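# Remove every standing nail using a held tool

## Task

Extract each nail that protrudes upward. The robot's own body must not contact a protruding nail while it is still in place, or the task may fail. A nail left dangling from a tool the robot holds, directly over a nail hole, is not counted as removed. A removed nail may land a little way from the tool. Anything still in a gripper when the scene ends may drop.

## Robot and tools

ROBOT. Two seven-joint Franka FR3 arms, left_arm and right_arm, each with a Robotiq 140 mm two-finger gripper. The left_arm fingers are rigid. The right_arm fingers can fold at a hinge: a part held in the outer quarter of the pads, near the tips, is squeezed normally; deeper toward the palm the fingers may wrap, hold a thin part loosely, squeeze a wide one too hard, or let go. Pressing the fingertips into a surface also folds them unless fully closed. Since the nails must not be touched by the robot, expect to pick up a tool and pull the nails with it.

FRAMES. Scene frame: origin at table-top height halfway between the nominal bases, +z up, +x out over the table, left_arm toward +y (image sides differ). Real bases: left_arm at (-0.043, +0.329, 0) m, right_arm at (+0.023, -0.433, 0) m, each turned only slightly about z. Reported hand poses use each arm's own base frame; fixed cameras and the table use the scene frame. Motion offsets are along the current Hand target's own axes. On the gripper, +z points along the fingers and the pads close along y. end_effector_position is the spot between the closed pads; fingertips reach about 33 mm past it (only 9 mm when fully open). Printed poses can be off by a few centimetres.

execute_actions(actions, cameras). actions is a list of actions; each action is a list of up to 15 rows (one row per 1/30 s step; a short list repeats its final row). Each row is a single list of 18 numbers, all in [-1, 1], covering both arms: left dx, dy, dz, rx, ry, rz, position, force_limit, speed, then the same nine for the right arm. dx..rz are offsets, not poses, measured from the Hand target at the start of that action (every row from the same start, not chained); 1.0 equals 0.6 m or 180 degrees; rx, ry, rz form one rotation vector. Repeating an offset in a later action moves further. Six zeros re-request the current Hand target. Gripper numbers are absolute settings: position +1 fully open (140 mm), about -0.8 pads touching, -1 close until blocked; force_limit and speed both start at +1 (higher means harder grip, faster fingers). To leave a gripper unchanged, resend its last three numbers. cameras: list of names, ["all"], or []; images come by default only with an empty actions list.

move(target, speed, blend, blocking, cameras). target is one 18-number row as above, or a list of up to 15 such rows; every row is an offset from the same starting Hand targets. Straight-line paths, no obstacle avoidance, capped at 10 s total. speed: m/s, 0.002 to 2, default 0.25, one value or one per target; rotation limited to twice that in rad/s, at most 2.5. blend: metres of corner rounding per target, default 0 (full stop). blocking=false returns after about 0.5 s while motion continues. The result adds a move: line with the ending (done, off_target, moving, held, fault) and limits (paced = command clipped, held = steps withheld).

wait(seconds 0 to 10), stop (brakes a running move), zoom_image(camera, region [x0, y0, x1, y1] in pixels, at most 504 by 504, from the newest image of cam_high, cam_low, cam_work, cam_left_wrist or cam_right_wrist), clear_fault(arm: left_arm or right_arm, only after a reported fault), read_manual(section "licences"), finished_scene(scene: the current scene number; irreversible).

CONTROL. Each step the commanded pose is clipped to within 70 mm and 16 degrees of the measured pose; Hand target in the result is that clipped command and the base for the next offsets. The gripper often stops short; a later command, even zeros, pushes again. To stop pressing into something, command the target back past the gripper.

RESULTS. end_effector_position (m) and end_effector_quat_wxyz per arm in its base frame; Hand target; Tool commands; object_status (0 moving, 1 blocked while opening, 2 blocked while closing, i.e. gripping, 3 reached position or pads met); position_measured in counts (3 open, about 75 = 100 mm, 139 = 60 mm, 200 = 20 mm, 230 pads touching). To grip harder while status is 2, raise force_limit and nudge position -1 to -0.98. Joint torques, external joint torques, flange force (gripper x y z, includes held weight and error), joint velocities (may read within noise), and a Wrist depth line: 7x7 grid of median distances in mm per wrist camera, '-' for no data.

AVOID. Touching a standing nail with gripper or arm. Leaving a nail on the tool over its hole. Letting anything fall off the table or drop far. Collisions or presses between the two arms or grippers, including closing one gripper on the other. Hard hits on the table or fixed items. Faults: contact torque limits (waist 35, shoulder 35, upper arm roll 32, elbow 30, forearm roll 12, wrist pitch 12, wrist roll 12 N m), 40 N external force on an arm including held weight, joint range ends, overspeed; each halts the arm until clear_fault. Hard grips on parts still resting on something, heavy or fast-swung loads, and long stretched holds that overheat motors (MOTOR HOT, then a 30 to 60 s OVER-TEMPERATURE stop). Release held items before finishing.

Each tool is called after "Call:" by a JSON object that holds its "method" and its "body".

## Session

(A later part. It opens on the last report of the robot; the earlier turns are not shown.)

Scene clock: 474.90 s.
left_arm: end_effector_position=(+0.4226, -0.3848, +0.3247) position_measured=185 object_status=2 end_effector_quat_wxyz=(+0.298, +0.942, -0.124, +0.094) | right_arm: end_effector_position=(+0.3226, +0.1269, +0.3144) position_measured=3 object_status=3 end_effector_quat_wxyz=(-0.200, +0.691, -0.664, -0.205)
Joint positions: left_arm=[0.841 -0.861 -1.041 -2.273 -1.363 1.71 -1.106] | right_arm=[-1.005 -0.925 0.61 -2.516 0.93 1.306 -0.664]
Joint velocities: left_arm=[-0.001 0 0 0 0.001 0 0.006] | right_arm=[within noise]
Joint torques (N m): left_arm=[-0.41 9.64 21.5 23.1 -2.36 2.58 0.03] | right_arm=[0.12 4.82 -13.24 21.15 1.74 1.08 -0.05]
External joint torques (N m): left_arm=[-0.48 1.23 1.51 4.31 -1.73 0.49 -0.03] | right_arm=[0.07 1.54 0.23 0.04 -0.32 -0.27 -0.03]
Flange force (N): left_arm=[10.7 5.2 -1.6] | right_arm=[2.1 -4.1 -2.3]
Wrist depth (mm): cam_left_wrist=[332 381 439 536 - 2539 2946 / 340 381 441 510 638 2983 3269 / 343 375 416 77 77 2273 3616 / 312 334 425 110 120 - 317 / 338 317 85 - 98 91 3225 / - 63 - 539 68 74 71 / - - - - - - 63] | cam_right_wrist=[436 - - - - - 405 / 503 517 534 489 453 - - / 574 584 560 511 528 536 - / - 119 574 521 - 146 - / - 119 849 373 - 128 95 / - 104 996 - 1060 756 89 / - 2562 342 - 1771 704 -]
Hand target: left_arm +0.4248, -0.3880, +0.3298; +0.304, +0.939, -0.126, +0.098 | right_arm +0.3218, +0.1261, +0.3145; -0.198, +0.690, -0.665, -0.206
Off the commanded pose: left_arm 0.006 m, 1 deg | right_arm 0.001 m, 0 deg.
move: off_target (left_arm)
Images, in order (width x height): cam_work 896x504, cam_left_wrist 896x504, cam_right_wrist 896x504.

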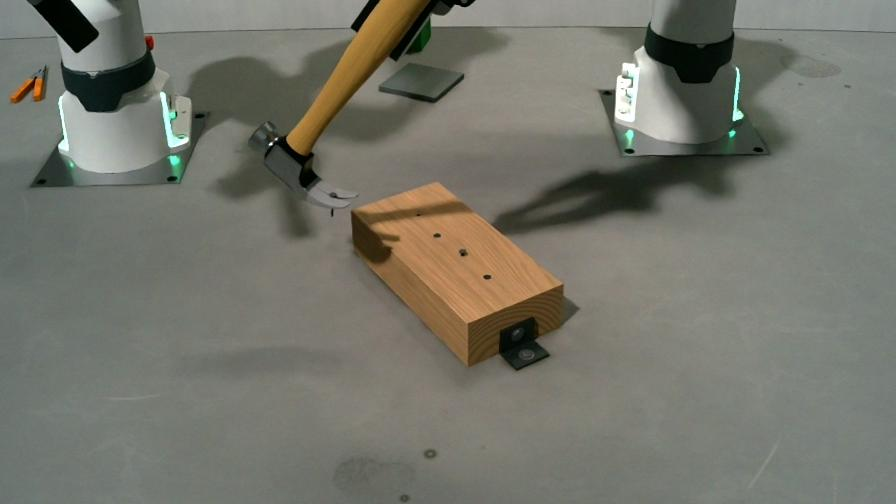

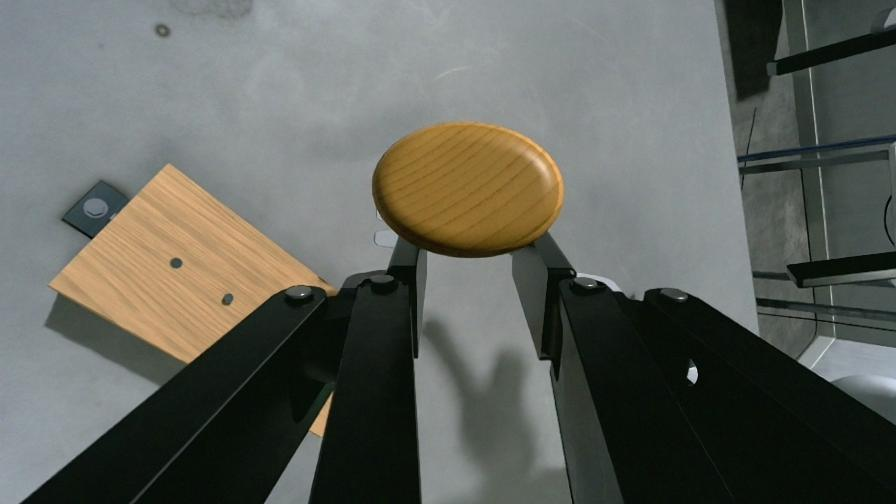

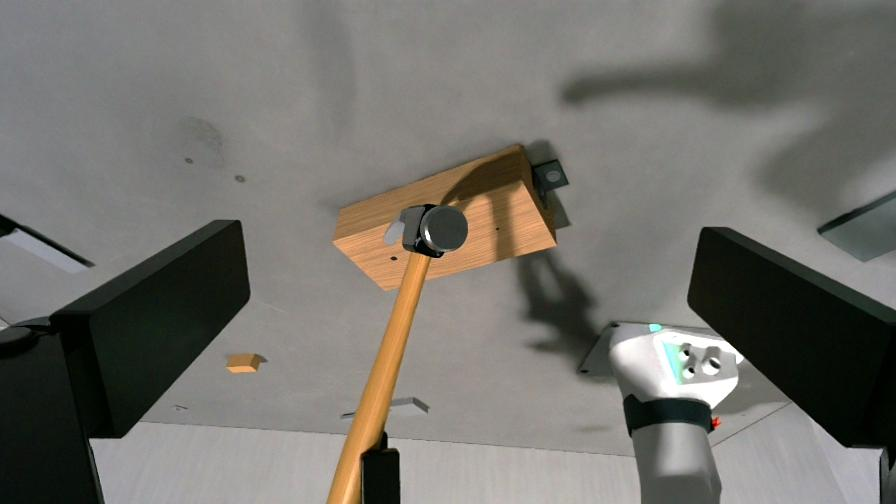

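Call:
{"method": "move", "body": {"target": [-0.011,-0.183,0.034,-0.132,0,-0.044,-1,1,1,0,0,0,0,0,0,1,1,1], "speed": 0.15, "cameras": ["cam_work","cam_left_wrist","cam_low"]}}

Call:
{"method": "zoom_image", "body": {"camera": "cam_work", "region": [240, 130, 440, 330]}}

Scene clock: 482.60 s.
left_arm: end_effector_position=(+0.4526, -0.3113, +0.2483) position_measured=185 object_status=2 end_effector_quat_wxyz=(+0.492, +0.866, -0.076, +0.049) | right_arm: end_effector_position=(+0.3226, +0.1269, +0.3144) position_measured=3 object_status=3 end_effector_quat_wxyz=(-0.200, +0.691, -0.664, -0.205)
Joint positions: left_arm=[1.109 -0.33 -1.198 -2.418 -1.442 1.774 -0.707] | right_arm=[-1.005 -0.925 0.61 -2.516 0.93 1.306 -0.664]
Joint velocities: left_arm=[0.001 0 -0.001 0.001 0.001 0 0.006] | right_arm=[within noise]
Joint torques (N m): left_arm=[-0.17 0.13 9.37 24.89 -2.05 -0.95 0.13] | right_arm=[0.13 4.8 -13.17 21.17 1.74 1.1 -0.02]
External joint torques (N m): left_arm=[-0.21 1.85 0.79 4.28 -1.03 -0.9 0.05] | right_arm=[0.12 1.44 0.26 0.18 -0.3 -0.24 0]
Flange force (N): left_arm=[12.4 0.5 -1.0] | right_arm=[1.7 -4.2 -2.3]
Wrist depth (mm): cam_left_wrist=[257 303 369 526 3225 3269 3021 / 251 304 368 - 840 2539 363 / 242 253 356 77 77 3849 386 / 215 254 373 110 111 2623 425 / 216 236 85 564 98 89 - / - 63 - 571 68 74 - / - - - 607 - - 63] | cam_right_wrist=[- 444 445 409 - - - / 527 491 479 472 - - - / 589 552 520 510 541 - - / 673 119 553 528 554 137 - / - 119 781 - - 128 99 / - 112 442 1068 - 756 89 / - - 450 2399 - 721 -]
Hand target: left_arm +0.4532, -0.3130, +0.2518; +0.497, +0.863, -0.078, +0.049 | right_arm +0.3218, +0.1261, +0.3145; -0.198, +0.690, -0.665, -0.206
Off the commanded pose: left_arm 0.004 m, 1 deg | right_arm 0.001 m, 0 deg.
move: off_target (left_arm)
Images, in order (width x height): cam_low 896x504, cam_work 896x504, cam_left_wrist 896x504.

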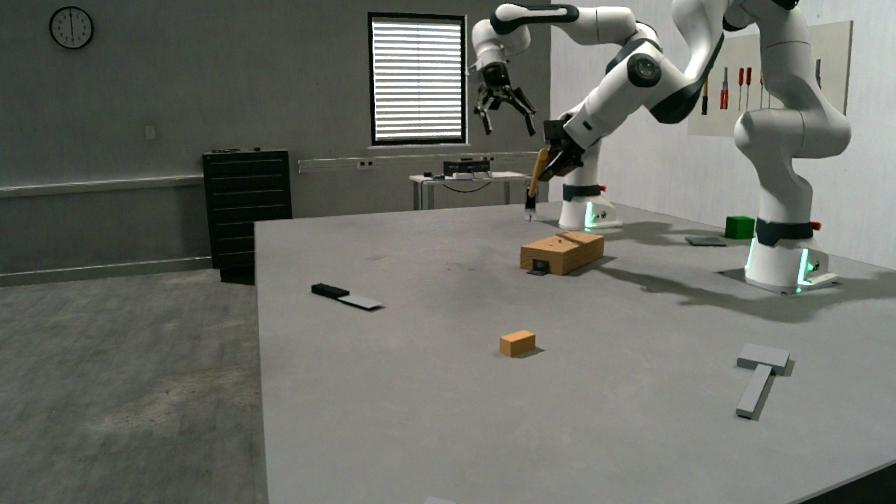

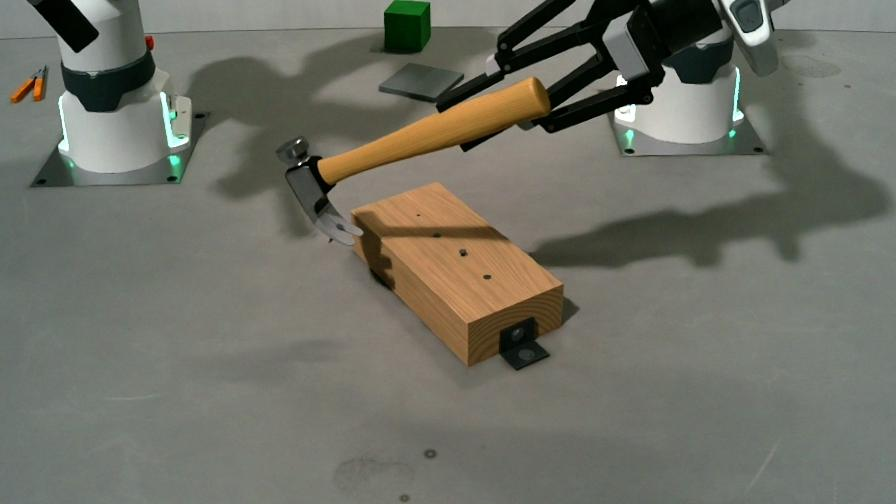

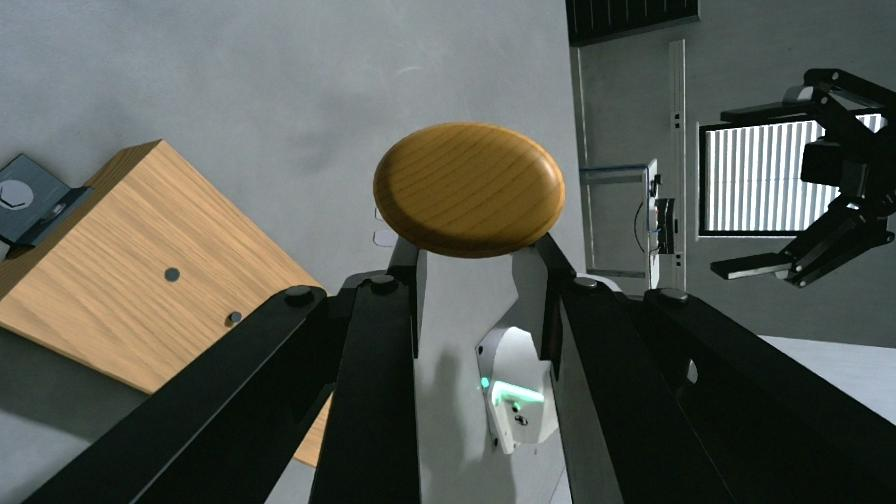

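Scaled by 2.520.

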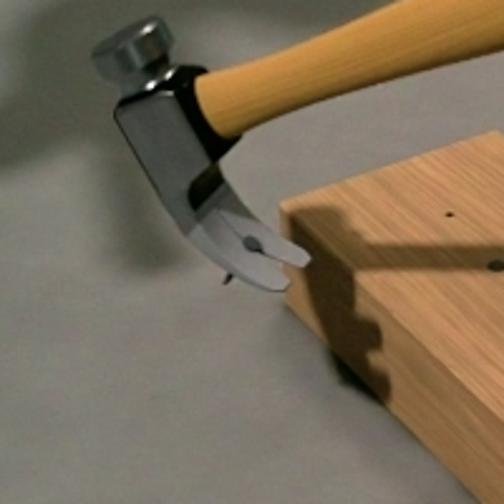

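Call:
{"method": "move", "body": {"target": [-0.031,0.096,0.093,0.132,0,0.044,-1,1,1,0,0,0,0,0,0,1,1,1], "speed": 0.1, "cameras": ["cam_work","cam_low","cam_right_wrist"]}}

Call:
{"method": "zoom_image", "body": {"camera": "cam_work", "region": [240, 130, 440, 330]}}

Call:
{"method": "zoom_image", "body": {"camera": "cam_low", "region": [460, 130, 640, 290]}}

Scene clock: 497.13 s.
left_arm: end_effector_position=(+0.4225, -0.3875, +0.2664) position_measured=185 object_status=2 end_effector_quat_wxyz=(+0.303, +0.939, -0.129, +0.096) | right_arm: end_effector_position=(+0.3226, +0.1269, +0.3144) position_measured=3 object_status=3 end_effector_quat_wxyz=(-0.200, +0.691, -0.664, -0.205)
Joint positions: left_arm=[0.821 -0.803 -1.141 -2.361 -1.425 1.845 -1.014] | right_arm=[-1.005 -0.925 0.61 -2.516 0.93 1.306 -0.664]
Joint velocities: left_arm=[0 0 0.001 -0.001 0.002 0 -0.004] | right_arm=[within noise]
Joint torques (N m): left_arm=[0.25 7.31 20.61 23.11 -1.3 2.06 -0.27] | right_arm=[0.12 4.79 -13.2 21.18 1.74 1.09 -0.07]
External joint torques (N m): left_arm=[0.28 -0.08 1.53 4.39 -0.87 0.14 -0.33] | right_arm=[0.1 1.48 0.25 0.13 -0.31 -0.25 -0.05]
Flange force (N): left_arm=[10.6 5.3 -2.1] | right_arm=[1.9 -4.2 -2.3]
Wrist depth (mm): cam_left_wrist=[293 327 406 457 - 741 3099 / 294 338 382 425 - - 3182 / 290 312 369 77 568 - 3315 / 257 283 369 80 119 - 3361 / 258 273 85 455 98 85 3510 / - 63 - 452 68 74 - / - - - - - - 63] | cam_right_wrist=[436 431 - 420 422 402 - / 506 477 471 456 464 462 460 / 576 - - 487 523 536 531 / 665 119 585 535 563 146 577 / - 119 - 810 810 129 95 / - 112 1007 996 865 756 89 / - - 372 2062 - 702 -]
Hand target: left_arm +0.4247, -0.3881, +0.2697; +0.304, +0.939, -0.126, +0.098 | right_arm +0.3218, +0.1261, +0.3145; -0.198, +0.690, -0.665, -0.206
Off the commanded pose: left_arm 0.004 m, 0 deg | right_arm 0.001 m, 0 deg.
move: off_target (left_arm)
Images, in order (width x height): cam_low 896x504, cam_work 896x504, cam_right_wrist 896x504.

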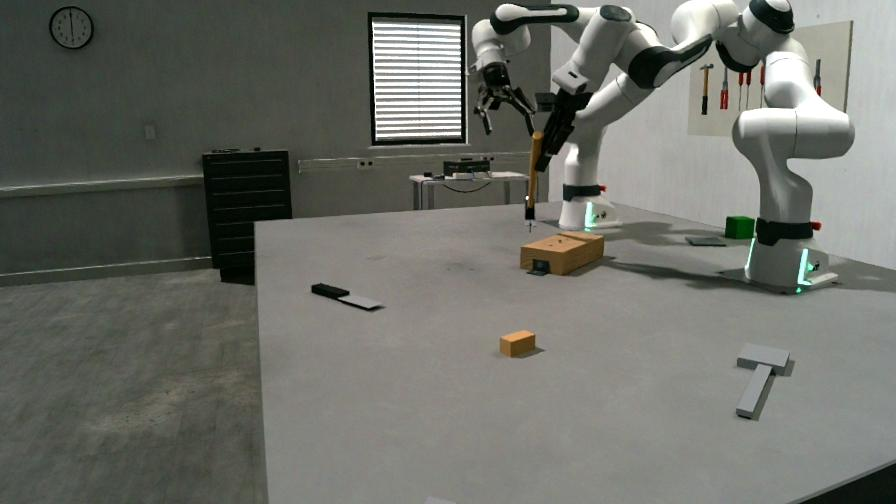

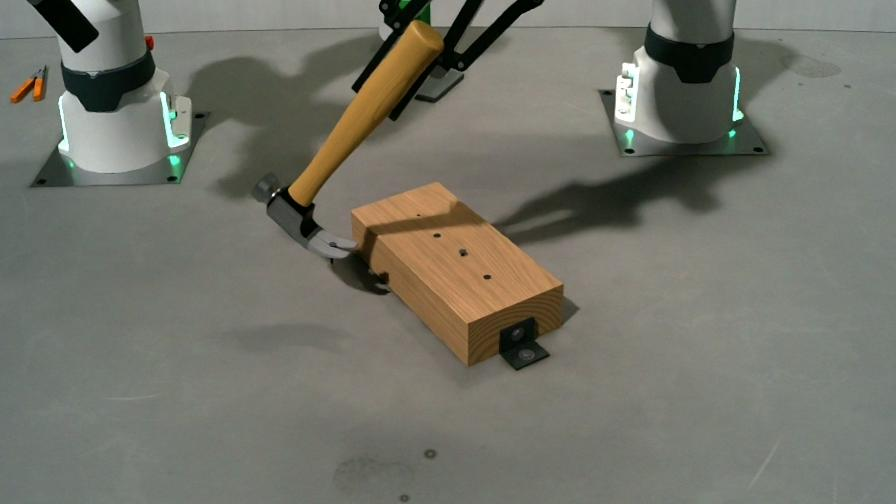

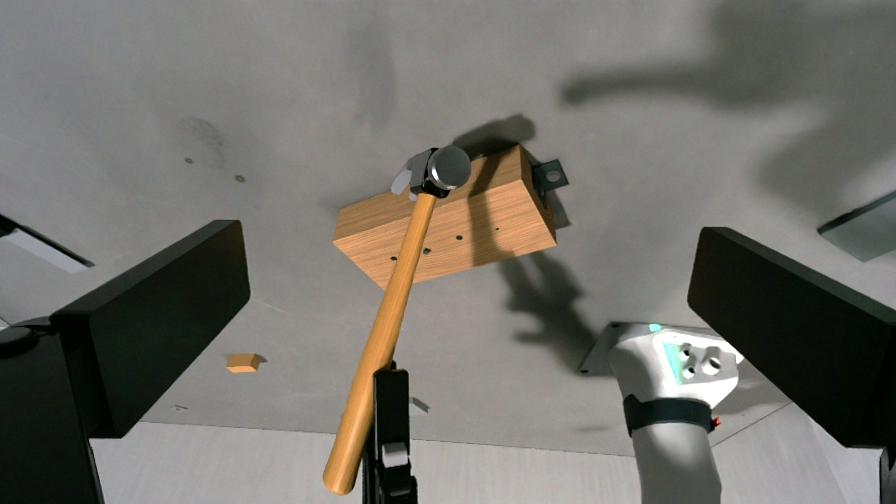

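Scaled by 2.520.

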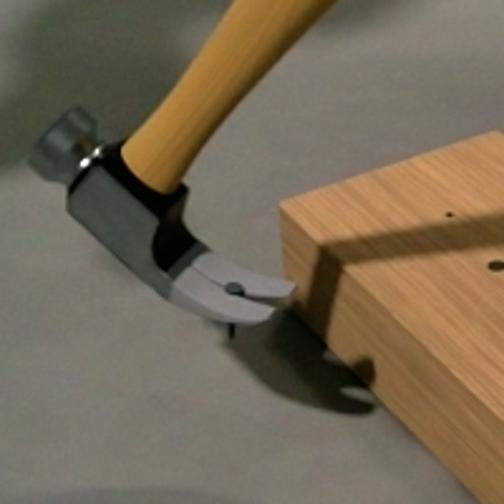

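Scaled by 2.800.

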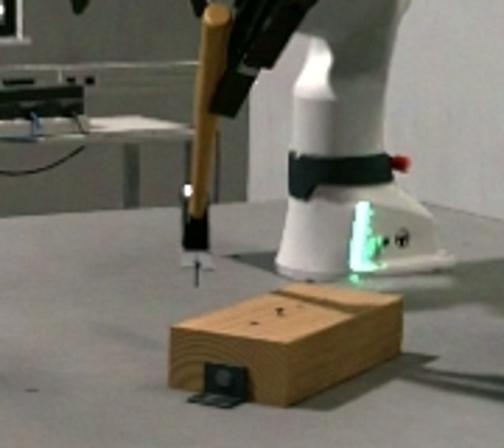

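Call:
{"method": "move", "body": {"target": [[-0.017,-0.006,0.053,0,0,0,-1,1,1,0,0,0,0,0,0,1,1,1],[-0.0238,-0.020,0.0725,0,0,0,-1,1,1,0,0,0,0,0,0,1,1,1]], "speed": [0.08,0.02], "cameras": ["cam_work","cam_low"]}}

Call:
{"method": "zoom_image", "body": {"camera": "cam_work", "region": [240, 180, 400, 340]}}

Call:
{"method": "zoom_image", "body": {"camera": "cam_low", "region": [460, 170, 600, 310]}}

Scene clock: 507.80 s.
left_arm: end_effector_position=(+0.4165, -0.4001, +0.2209) position_measured=185 object_status=2 end_effector_quat_wxyz=(+0.298, +0.941, -0.127, +0.094) | right_arm: end_effector_position=(+0.3226, +0.1269, +0.3144) position_measured=3 object_status=3 end_effector_quat_wxyz=(-0.200, +0.691, -0.664, -0.205)
Joint positions: left_arm=[0.837 -0.799 -1.254 -2.398 -1.502 1.923 -0.977] | right_arm=[-1.005 -0.925 0.61 -2.516 0.93 1.306 -0.664]
Joint velocities: left_arm=[-0.001 0 -0.001 0.001 0 0.001 0.006] | right_arm=[within noise]
Joint torques (N m): left_arm=[0.18 10.21 20.96 20.96 -1.93 2.18 0.1] | right_arm=[0.11 4.81 -13.22 21.18 1.74 1.08 -0.06]
External joint torques (N m): left_arm=[0.16 1.34 1.4 3.32 -1.64 0.28 0.04] | right_arm=[0.18 1.38 0.29 0.21 -0.3 -0.27 -0.05]
Flange force (N): left_arm=[8.4 2.1 1.4] | right_arm=[1.6 -4.0 -2.3]
Wrist depth (mm): cam_left_wrist=[258 288 336 406 489 642 2808 / 260 286 330 412 493 638 3099 / 226 246 - 77 494 672 3269 / 219 245 278 110 122 694 3672 / 219 236 85 407 98 91 3225 / - 63 - 410 68 74 - / - - - 413 - - 63] | cam_right_wrist=[430 430 424 419 414 - - / - - - 451 - 461 - / - 570 - 493 525 524 - / 670 119 650 542 627 137 - / - 119 785 779 795 128 99 / - 996 - - - 758 89 / 2111 2693 2275 1275 2199 719 -]
Hand target: left_arm +0.4194, -0.4021, +0.2248; +0.304, +0.939, -0.126, +0.098 | right_arm +0.3218, +0.1261, +0.3145; -0.198, +0.690, -0.665, -0.206
Off the commanded pose: left_arm 0.005 m, 1 deg | right_arm 0.001 m, 0 deg.
move: off_target (left_arm)
Images, in order (width x height): cam_low 896x504, cam_work 896x504.

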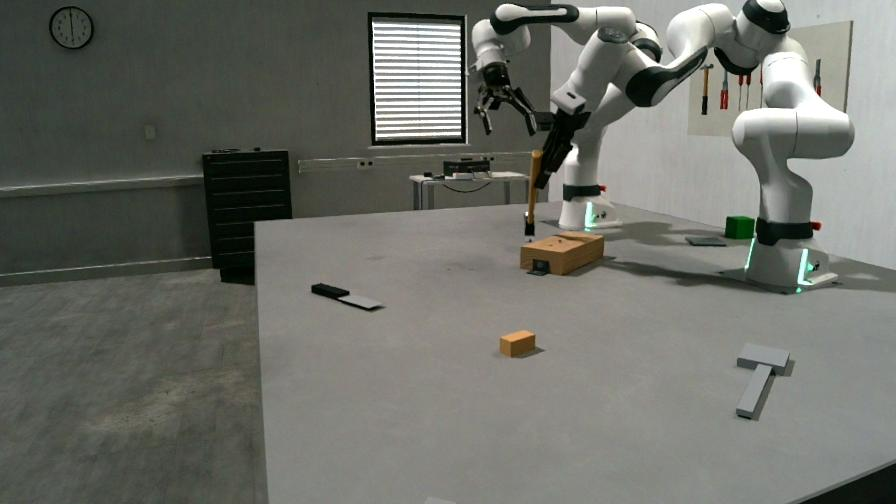

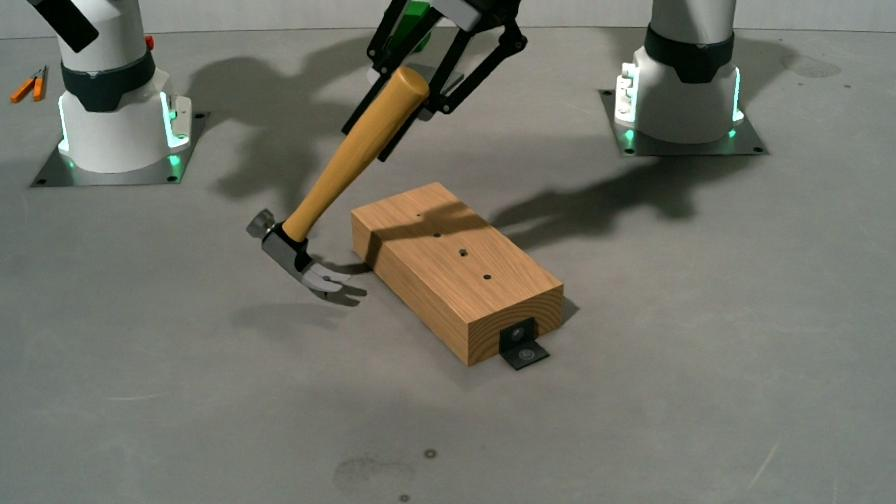

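Scaled by 3.150.

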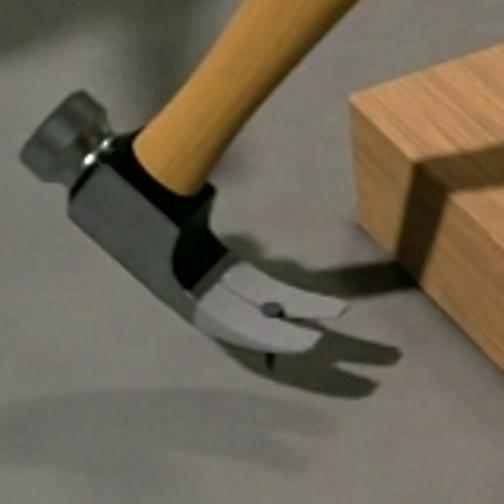

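Scaled by 3.600.

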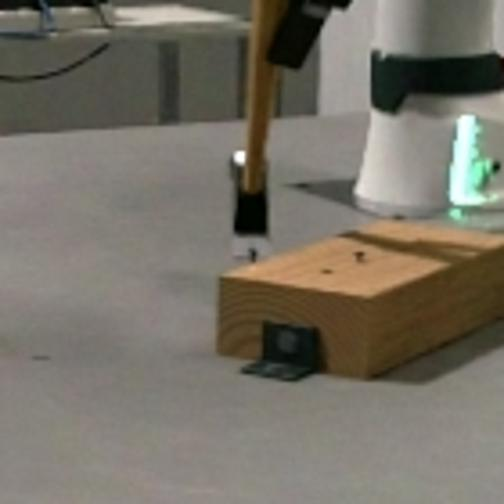

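Call:
{"method": "move", "body": {"target": [-0.007,-0.0146,0.0212,0,0,0,-1,1,1,0,0,0,0,0,0,1,1,1], "speed": 0.02, "cameras": ["cam_work"]}}

Call:
{"method": "zoom_image", "body": {"camera": "cam_work", "region": [240, 180, 400, 340]}}

Scene clock: 511.83 s.
left_arm: end_effector_position=(+0.4165, -0.4000, +0.2050) position_measured=185 object_status=2 end_effector_quat_wxyz=(+0.298, +0.941, -0.127, +0.094) | right_arm: end_effector_position=(+0.3226, +0.1269, +0.3144) position_measured=3 object_status=3 end_effector_quat_wxyz=(-0.200, +0.691, -0.664, -0.205)
Joint positions: left_arm=[0.855 -0.793 -1.295 -2.411 -1.531 1.945 -0.95] | right_arm=[-1.005 -0.925 0.61 -2.516 0.93 1.306 -0.664]
Joint velocities: left_arm=[0.001 -0.001 0 -0.001 0 0.001 0.006] | right_arm=[within noise]
Joint torques (N m): left_arm=[0.26 10.79 20.96 20.56 -1.88 2.1 0.15] | right_arm=[0.13 4.83 -13.2 21.18 1.74 1.08 -0.04]
External joint torques (N m): left_arm=[0.23 1.42 1.45 3.36 -1.63 0.25 0.09] | right_arm=[0.16 1.47 0.31 0.1 -0.32 -0.27 -0.02]
Flange force (N): left_arm=[8.5 1.8 1.6] | right_arm=[1.8 -4.1 -2.2]
Wrist depth (mm): cam_left_wrist=[248 276 319 379 465 576 2910 / 247 277 321 381 450 612 2983 / 213 236 308 77 76 - 2808 / 210 231 304 110 474 572 3459 / 211 222 85 385 98 85 3409 / - 63 - 380 68 74 71 / - - - 393 - - 63] | cam_right_wrist=[- 426 437 - 426 420 - / 510 - 480 436 - - 469 / 563 - - 510 539 - 493 / - 119 576 550 641 137 655 / - 119 765 805 765 128 99 / - 105 1158 939 1000 748 89 / - - - 388 - 723 -]
Hand target: left_arm +0.4194, -0.4021, +0.2088; +0.304, +0.939, -0.126, +0.098 | right_arm +0.3218, +0.1261, +0.3145; -0.198, +0.690, -0.665, -0.206
Off the commanded pose: left_arm 0.005 m, 1 deg | right_arm 0.001 m, 0 deg.
move: off_target (left_arm)
Images, in order (width x height): cam_work 896x504.

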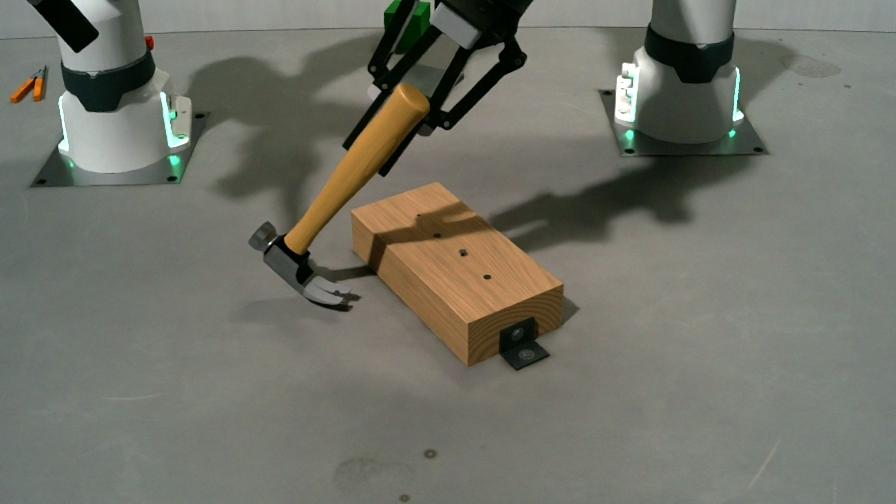

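Scaled by 3.150.

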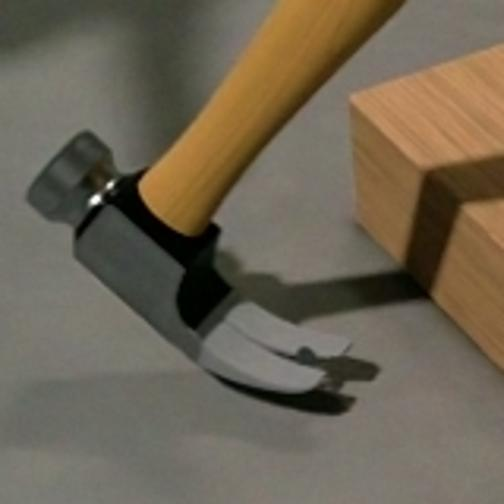

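Call:
{"method": "move", "body": {"target": [[-0.013,0.053,0.0387,0,0,0,-1,1,1,0,0,0,0,0,0,1,1,1],[0.013,0.108,-0.04,0,0,0,-1,1,1,0,0,0,0,0,0,1,1,1]], "speed": 0.05, "cameras": ["cam_work"]}}

Call:
{"method": "zoom_image", "body": {"camera": "cam_work", "region": [220, 140, 420, 340]}}

Scene clock: 520.50 s.
left_arm: end_effector_position=(+0.4040, -0.4384, +0.2613) position_measured=185 object_status=2 end_effector_quat_wxyz=(+0.302, +0.940, -0.128, +0.097) | right_arm: end_effector_position=(+0.3226, +0.1269, +0.3144) position_measured=3 object_status=3 end_effector_quat_wxyz=(-0.200, +0.691, -0.664, -0.205)
Joint positions: left_arm=[0.756 -0.808 -1.204 -2.335 -1.462 1.925 -1.101] | right_arm=[-1.005 -0.925 0.61 -2.516 0.93 1.306 -0.664]
Joint velocities: left_arm=[0 0 -0.002 0 0 0.001 -0.007] | right_arm=[within noise]
Joint torques (N m): left_arm=[-0.5 9.32 22.39 22.78 -1.1 2.03 -0.17] | right_arm=[0.15 4.82 -13.16 21.23 1.73 1.1 -0.07]
External joint torques (N m): left_arm=[-0.63 0.46 2.39 4.6 -0.83 -0.06 -0.23] | right_arm=[0.17 1.47 0.31 0.19 -0.32 -0.25 -0.05]
Flange force (N): left_arm=[6.9 6.8 -5.0] | right_arm=[1.8 -4.3 -2.3]
Wrist depth (mm): cam_left_wrist=[292 321 376 455 581 725 3269 / 298 328 372 441 - 775 3021 / 254 326 - 77 76 - 3182 / 250 285 364 110 545 674 3140 / 250 270 84 456 98 91 3269 / - 63 - 68 68 74 - / - - - 461 - - 63] | cam_right_wrist=[- 436 419 - - - 402 / 535 491 503 342 - - 491 / 586 558 556 507 534 - 507 / 670 119 627 544 614 146 558 / - 119 795 750 - 128 95 / - 104 331 332 - 750 89 / 2128 2932 - 359 - 713 -]
Hand target: left_arm +0.4051, -0.4399, +0.2653; +0.304, +0.939, -0.126, +0.098 | right_arm +0.3218, +0.1261, +0.3145; -0.198, +0.690, -0.665, -0.206
Off the commanded pose: left_arm 0.004 m, 0 deg | right_arm 0.001 m, 0 deg.
move: off_target (left_arm)
Images, in order (width x height): cam_work 896x504.

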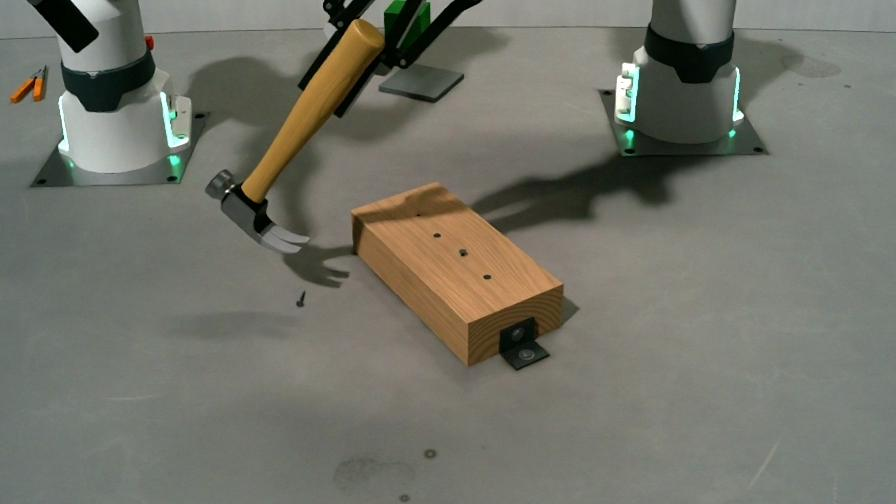

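Scaled by 2.520.

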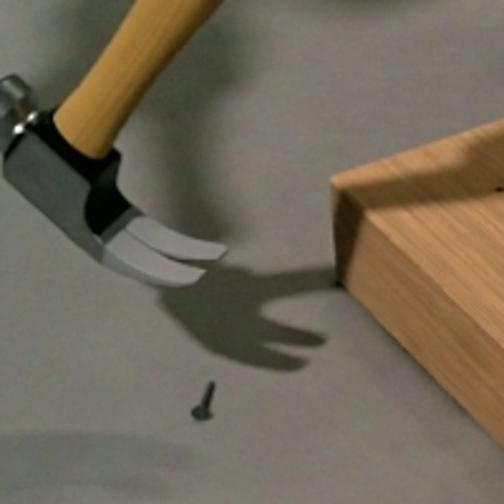

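Call:
{"method": "move", "body": {"target": [[0.0305,0.064,-0.093,0,0,0,-1,1,1,0,0,0,0,0,0,1,1,1],[-0.021,-0.123,-0.196,-0.032,0,-0.0105,-1,1,1,0,0,0,0,0,0,1,1,1]], "speed": 0.15, "blend": 0.02, "cameras": ["cam_work","cam_left_wrist","cam_right_wrist"]}}

Call:
{"method": "zoom_image", "body": {"camera": "cam_work", "region": [340, 100, 540, 300]}}

Call:
{"method": "zoom_image", "body": {"camera": "cam_left_wrist", "region": [200, 100, 450, 350]}}

Scene clock: 543.83 s.
left_arm: end_effector_position=(+0.4018, -0.3089, +0.3128) position_measured=185 object_status=2 end_effector_quat_wxyz=(+0.349, +0.926, -0.113, +0.086) | right_arm: end_effector_position=(+0.3226, +0.1269, +0.3144) position_measured=3 object_status=3 end_effector_quat_wxyz=(-0.200, +0.691, -0.664, -0.205)
Joint positions: left_arm=[0.683 -0.744 -0.811 -2.467 -1.283 1.735 -0.961] | right_arm=[-1.005 -0.925 0.61 -2.516 0.93 1.306 -0.664]
Joint velocities: left_arm=[0 -0.001 -0.001 0 0 0 0.006] | right_arm=[within noise]
Joint torques (N m): left_arm=[-0.47 0.44 15.87 24.97 -1.8 1.14 0.07] | right_arm=[0.15 4.8 -13.2 21.19 1.74 1.1 -0.02]
External joint torques (N m): left_arm=[-0.53 0.59 2.02 3.52 -1 -0.4 0] | right_arm=[0.22 1.34 0.27 0.22 -0.3 -0.25 -0.01]
Flange force (N): left_arm=[6.5 3.6 -5.4] | right_arm=[1.5 -3.9 -2.2]
Wrist depth (mm): cam_left_wrist=[319 363 433 507 - 3140 335 / 318 355 433 494 712 2946 - / 319 324 359 77 77 4115 2006 / 320 331 361 79 111 4972 2295 / 322 342 85 550 98 91 444 / - 63 - 546 68 74 400 / - - - - - - 63] | cam_right_wrist=[436 - 424 423 424 - - / 492 - 478 - - 468 - / 570 - - 511 526 560 - / - 119 557 544 625 146 - / - 119 - - - 128 95 / - 112 - - 1138 758 89 / - 2199 - 406 2095 715 -]
Hand target: left_arm +0.4022, -0.3098, +0.3154; +0.352, +0.925, -0.115, +0.087 | right_arm +0.3218, +0.1261, +0.3145; -0.198, +0.690, -0.665, -0.206
Off the commanded pose: left_arm 0.003 m, 0 deg | right_arm 0.001 m, 0 deg.
move: done
Images, in order (width x height): cam_work 896x504, cam_left_wrist 896x504, cam_right_wrist 896x504.

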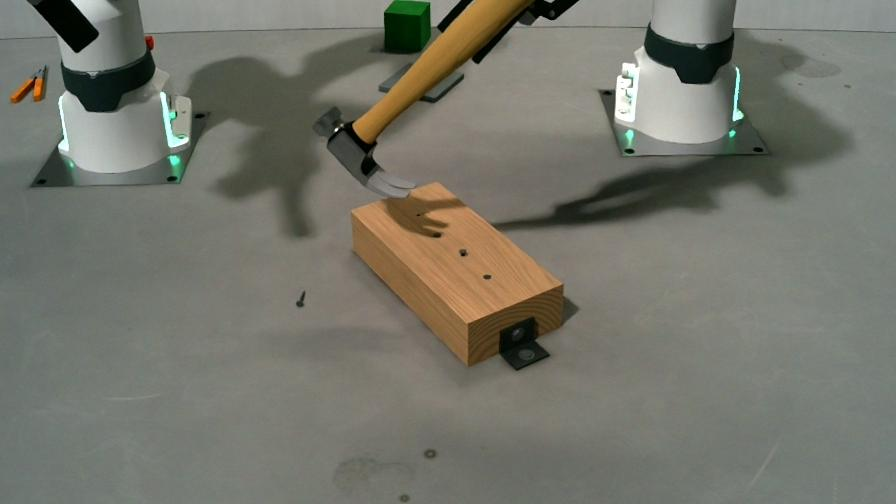

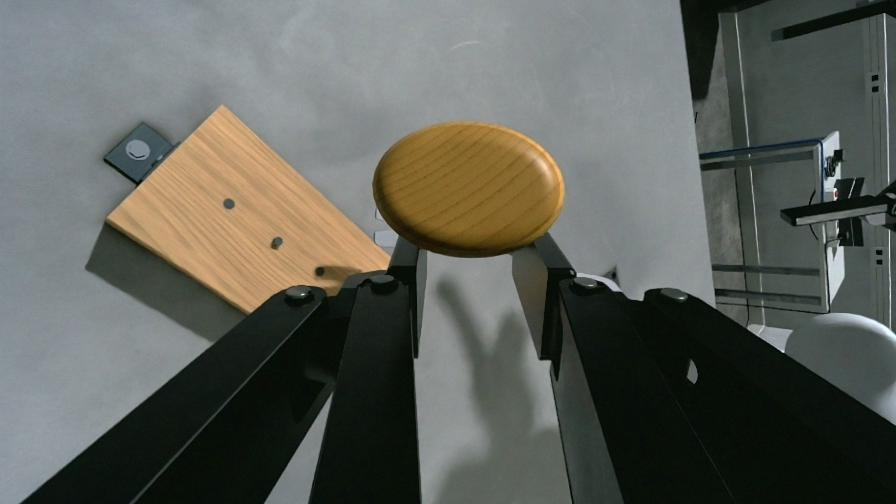

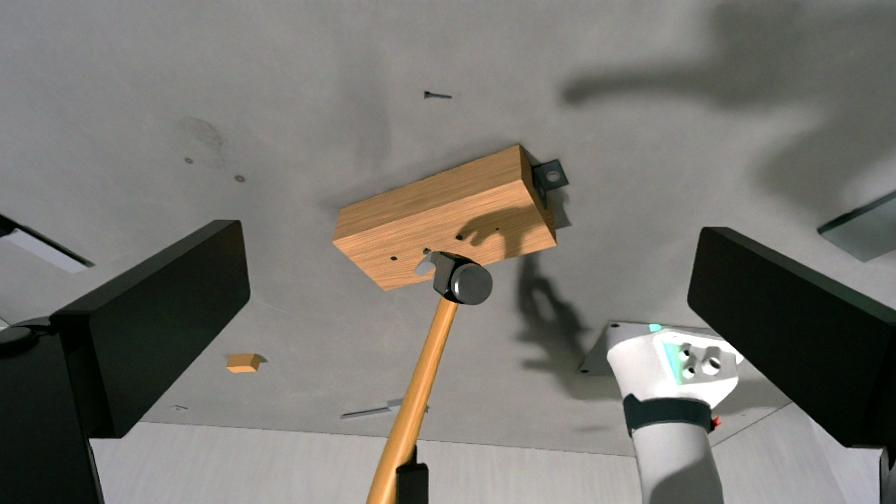

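Scaled by 2.520.

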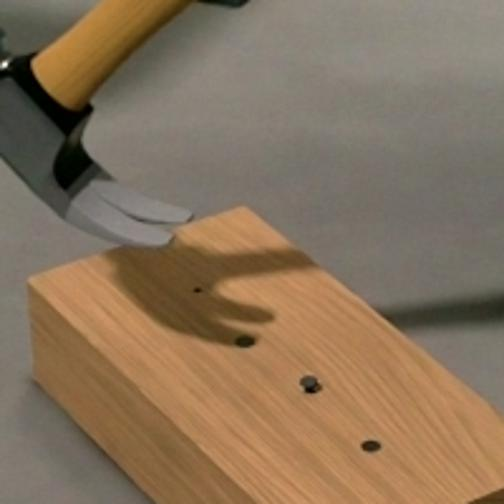

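Scaled by 2.016.

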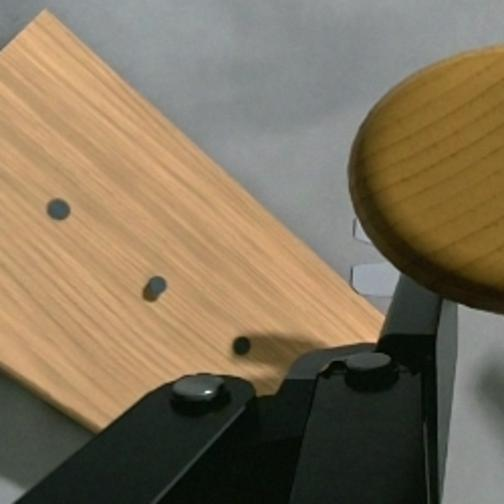

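Call:
{"method": "move", "body": {"target": [-0.033,-0.089,0.049,0,0,0,-1,1,1,0,0,0,0,0,0,1,1,1], "speed": 0.1, "cameras": ["cam_work","cam_left_wrist","cam_right_wrist"]}}

Call:
{"method": "zoom_image", "body": {"camera": "cam_work", "region": [380, 160, 520, 300]}}

Call:
{"method": "zoom_image", "body": {"camera": "cam_left_wrist", "region": [200, 150, 400, 350]}}

Call:
{"method": "zoom_image", "body": {"camera": "cam_right_wrist", "region": [360, 180, 520, 340]}}

Scene clock: 563.23 s.
left_arm: end_effector_position=(+0.3979, -0.2855, +0.2515) position_measured=185 object_status=2 end_effector_quat_wxyz=(+0.347, +0.927, -0.115, +0.083) | right_arm: end_effector_position=(+0.3226, +0.1269, +0.3144) position_measured=3 object_status=3 end_effector_quat_wxyz=(-0.200, +0.691, -0.664, -0.205)
Joint positions: left_arm=[0.701 -0.689 -0.863 -2.569 -1.315 1.819 -0.829] | right_arm=[-1.005 -0.925 0.61 -2.516 0.93 1.306 -0.664]
Joint velocities: left_arm=[-0.002 -0.001 -0.001 0.002 0 0 0.008] | right_arm=[within noise]
Joint torques (N m): left_arm=[-0.56 -0.7 14.53 24.21 -2.29 1.18 0.05] | right_arm=[0.14 4.79 -13.2 21.22 1.74 1.1 -0.05]
External joint torques (N m): left_arm=[-0.57 0.57 1.82 3.3 -1.69 -0.14 -0.02] | right_arm=[0.19 1.38 0.25 0.29 -0.29 -0.25 -0.03]
Flange force (N): left_arm=[5.7 3.0 -2.2] | right_arm=[1.5 -4.2 -2.4]
Wrist depth (mm): cam_left_wrist=[270 309 367 454 - 4590 - / 272 299 305 468 568 - - / 273 275 296 77 604 823 2983 / 274 298 308 110 121 823 2808 / - 295 85 379 98 91 560 / - 63 - 463 68 74 437 / - - - 462 - - 63] | cam_right_wrist=[- 429 428 - 412 401 - / 511 - 475 522 - - - / 604 - - 511 512 565 536 / 673 119 590 553 - 146 604 / - 119 868 743 - 128 95 / - 907 1104 444 - 756 89 / - - 2163 451 2256 702 -]
Hand target: left_arm +0.4002, -0.2878, +0.2552; +0.352, +0.925, -0.115, +0.087 | right_arm +0.3218, +0.1261, +0.3145; -0.198, +0.690, -0.665, -0.206
Off the commanded pose: left_arm 0.005 m, 1 deg | right_arm 0.001 m, 0 deg.
move: off_target (left_arm)
Images, in order (width x height): cam_work 896x504, cam_left_wrist 896x504, cam_right_wrist 896x504.

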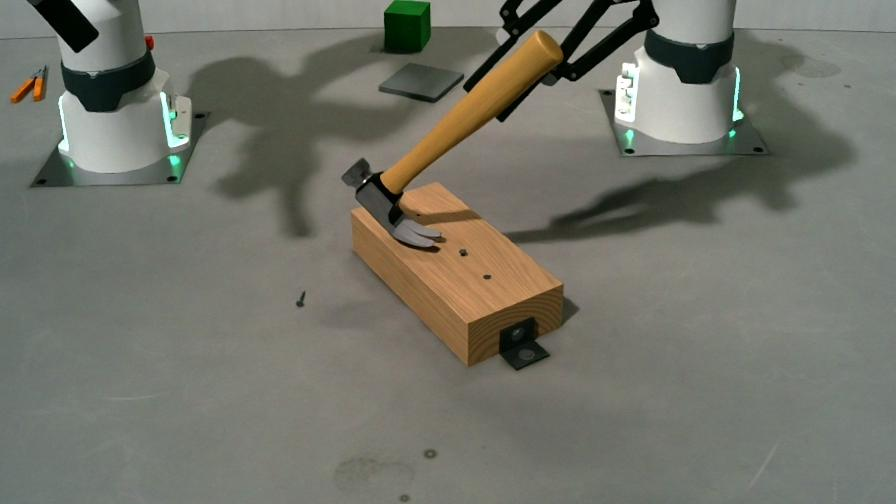

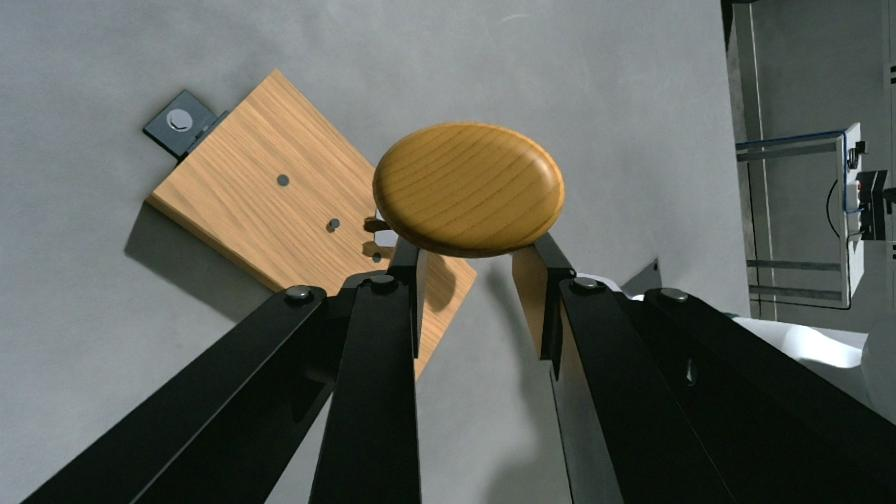

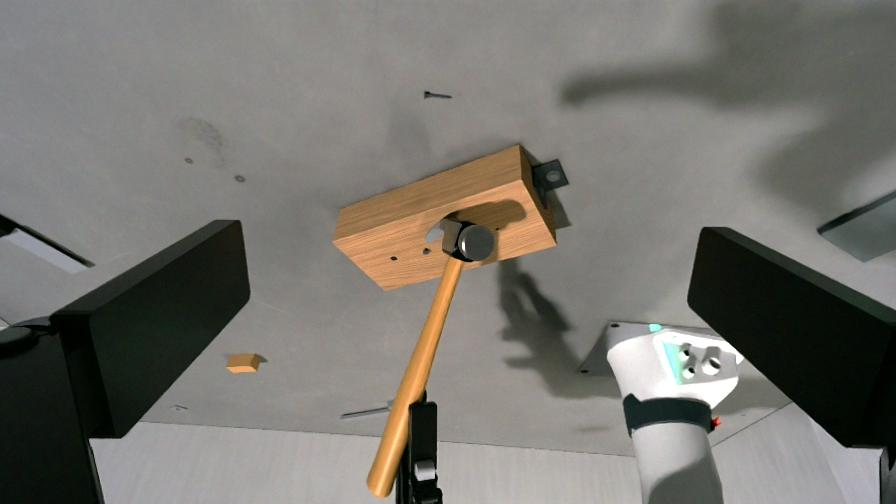

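Scaled by 3.600.

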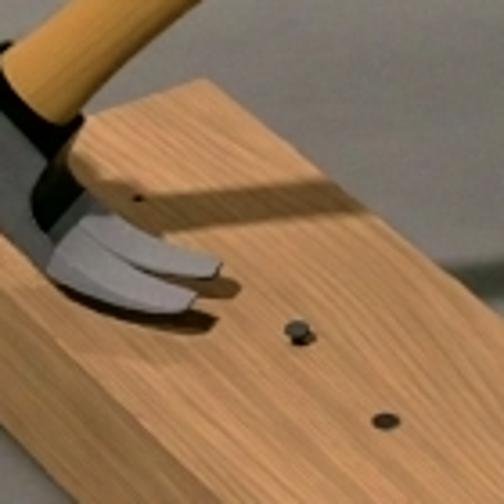

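Scaled by 2.520.

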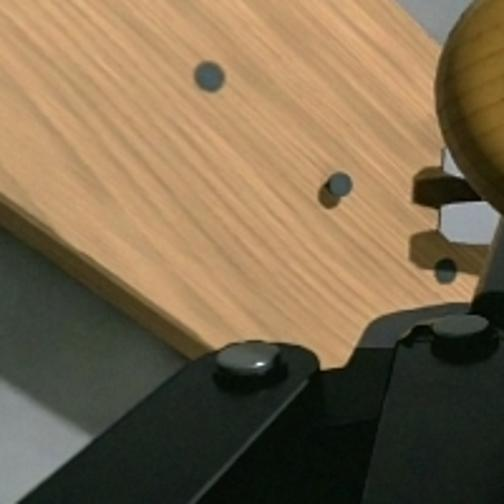

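Scaled by 3.150.

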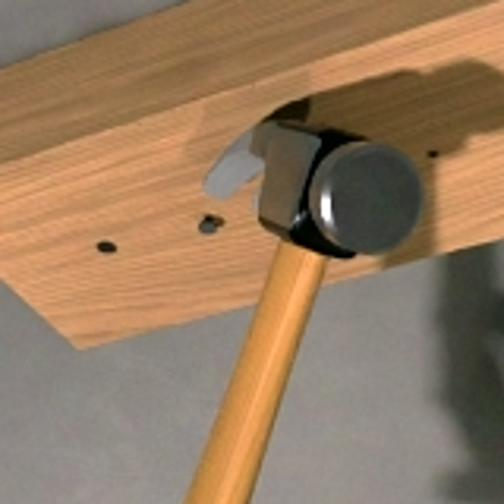

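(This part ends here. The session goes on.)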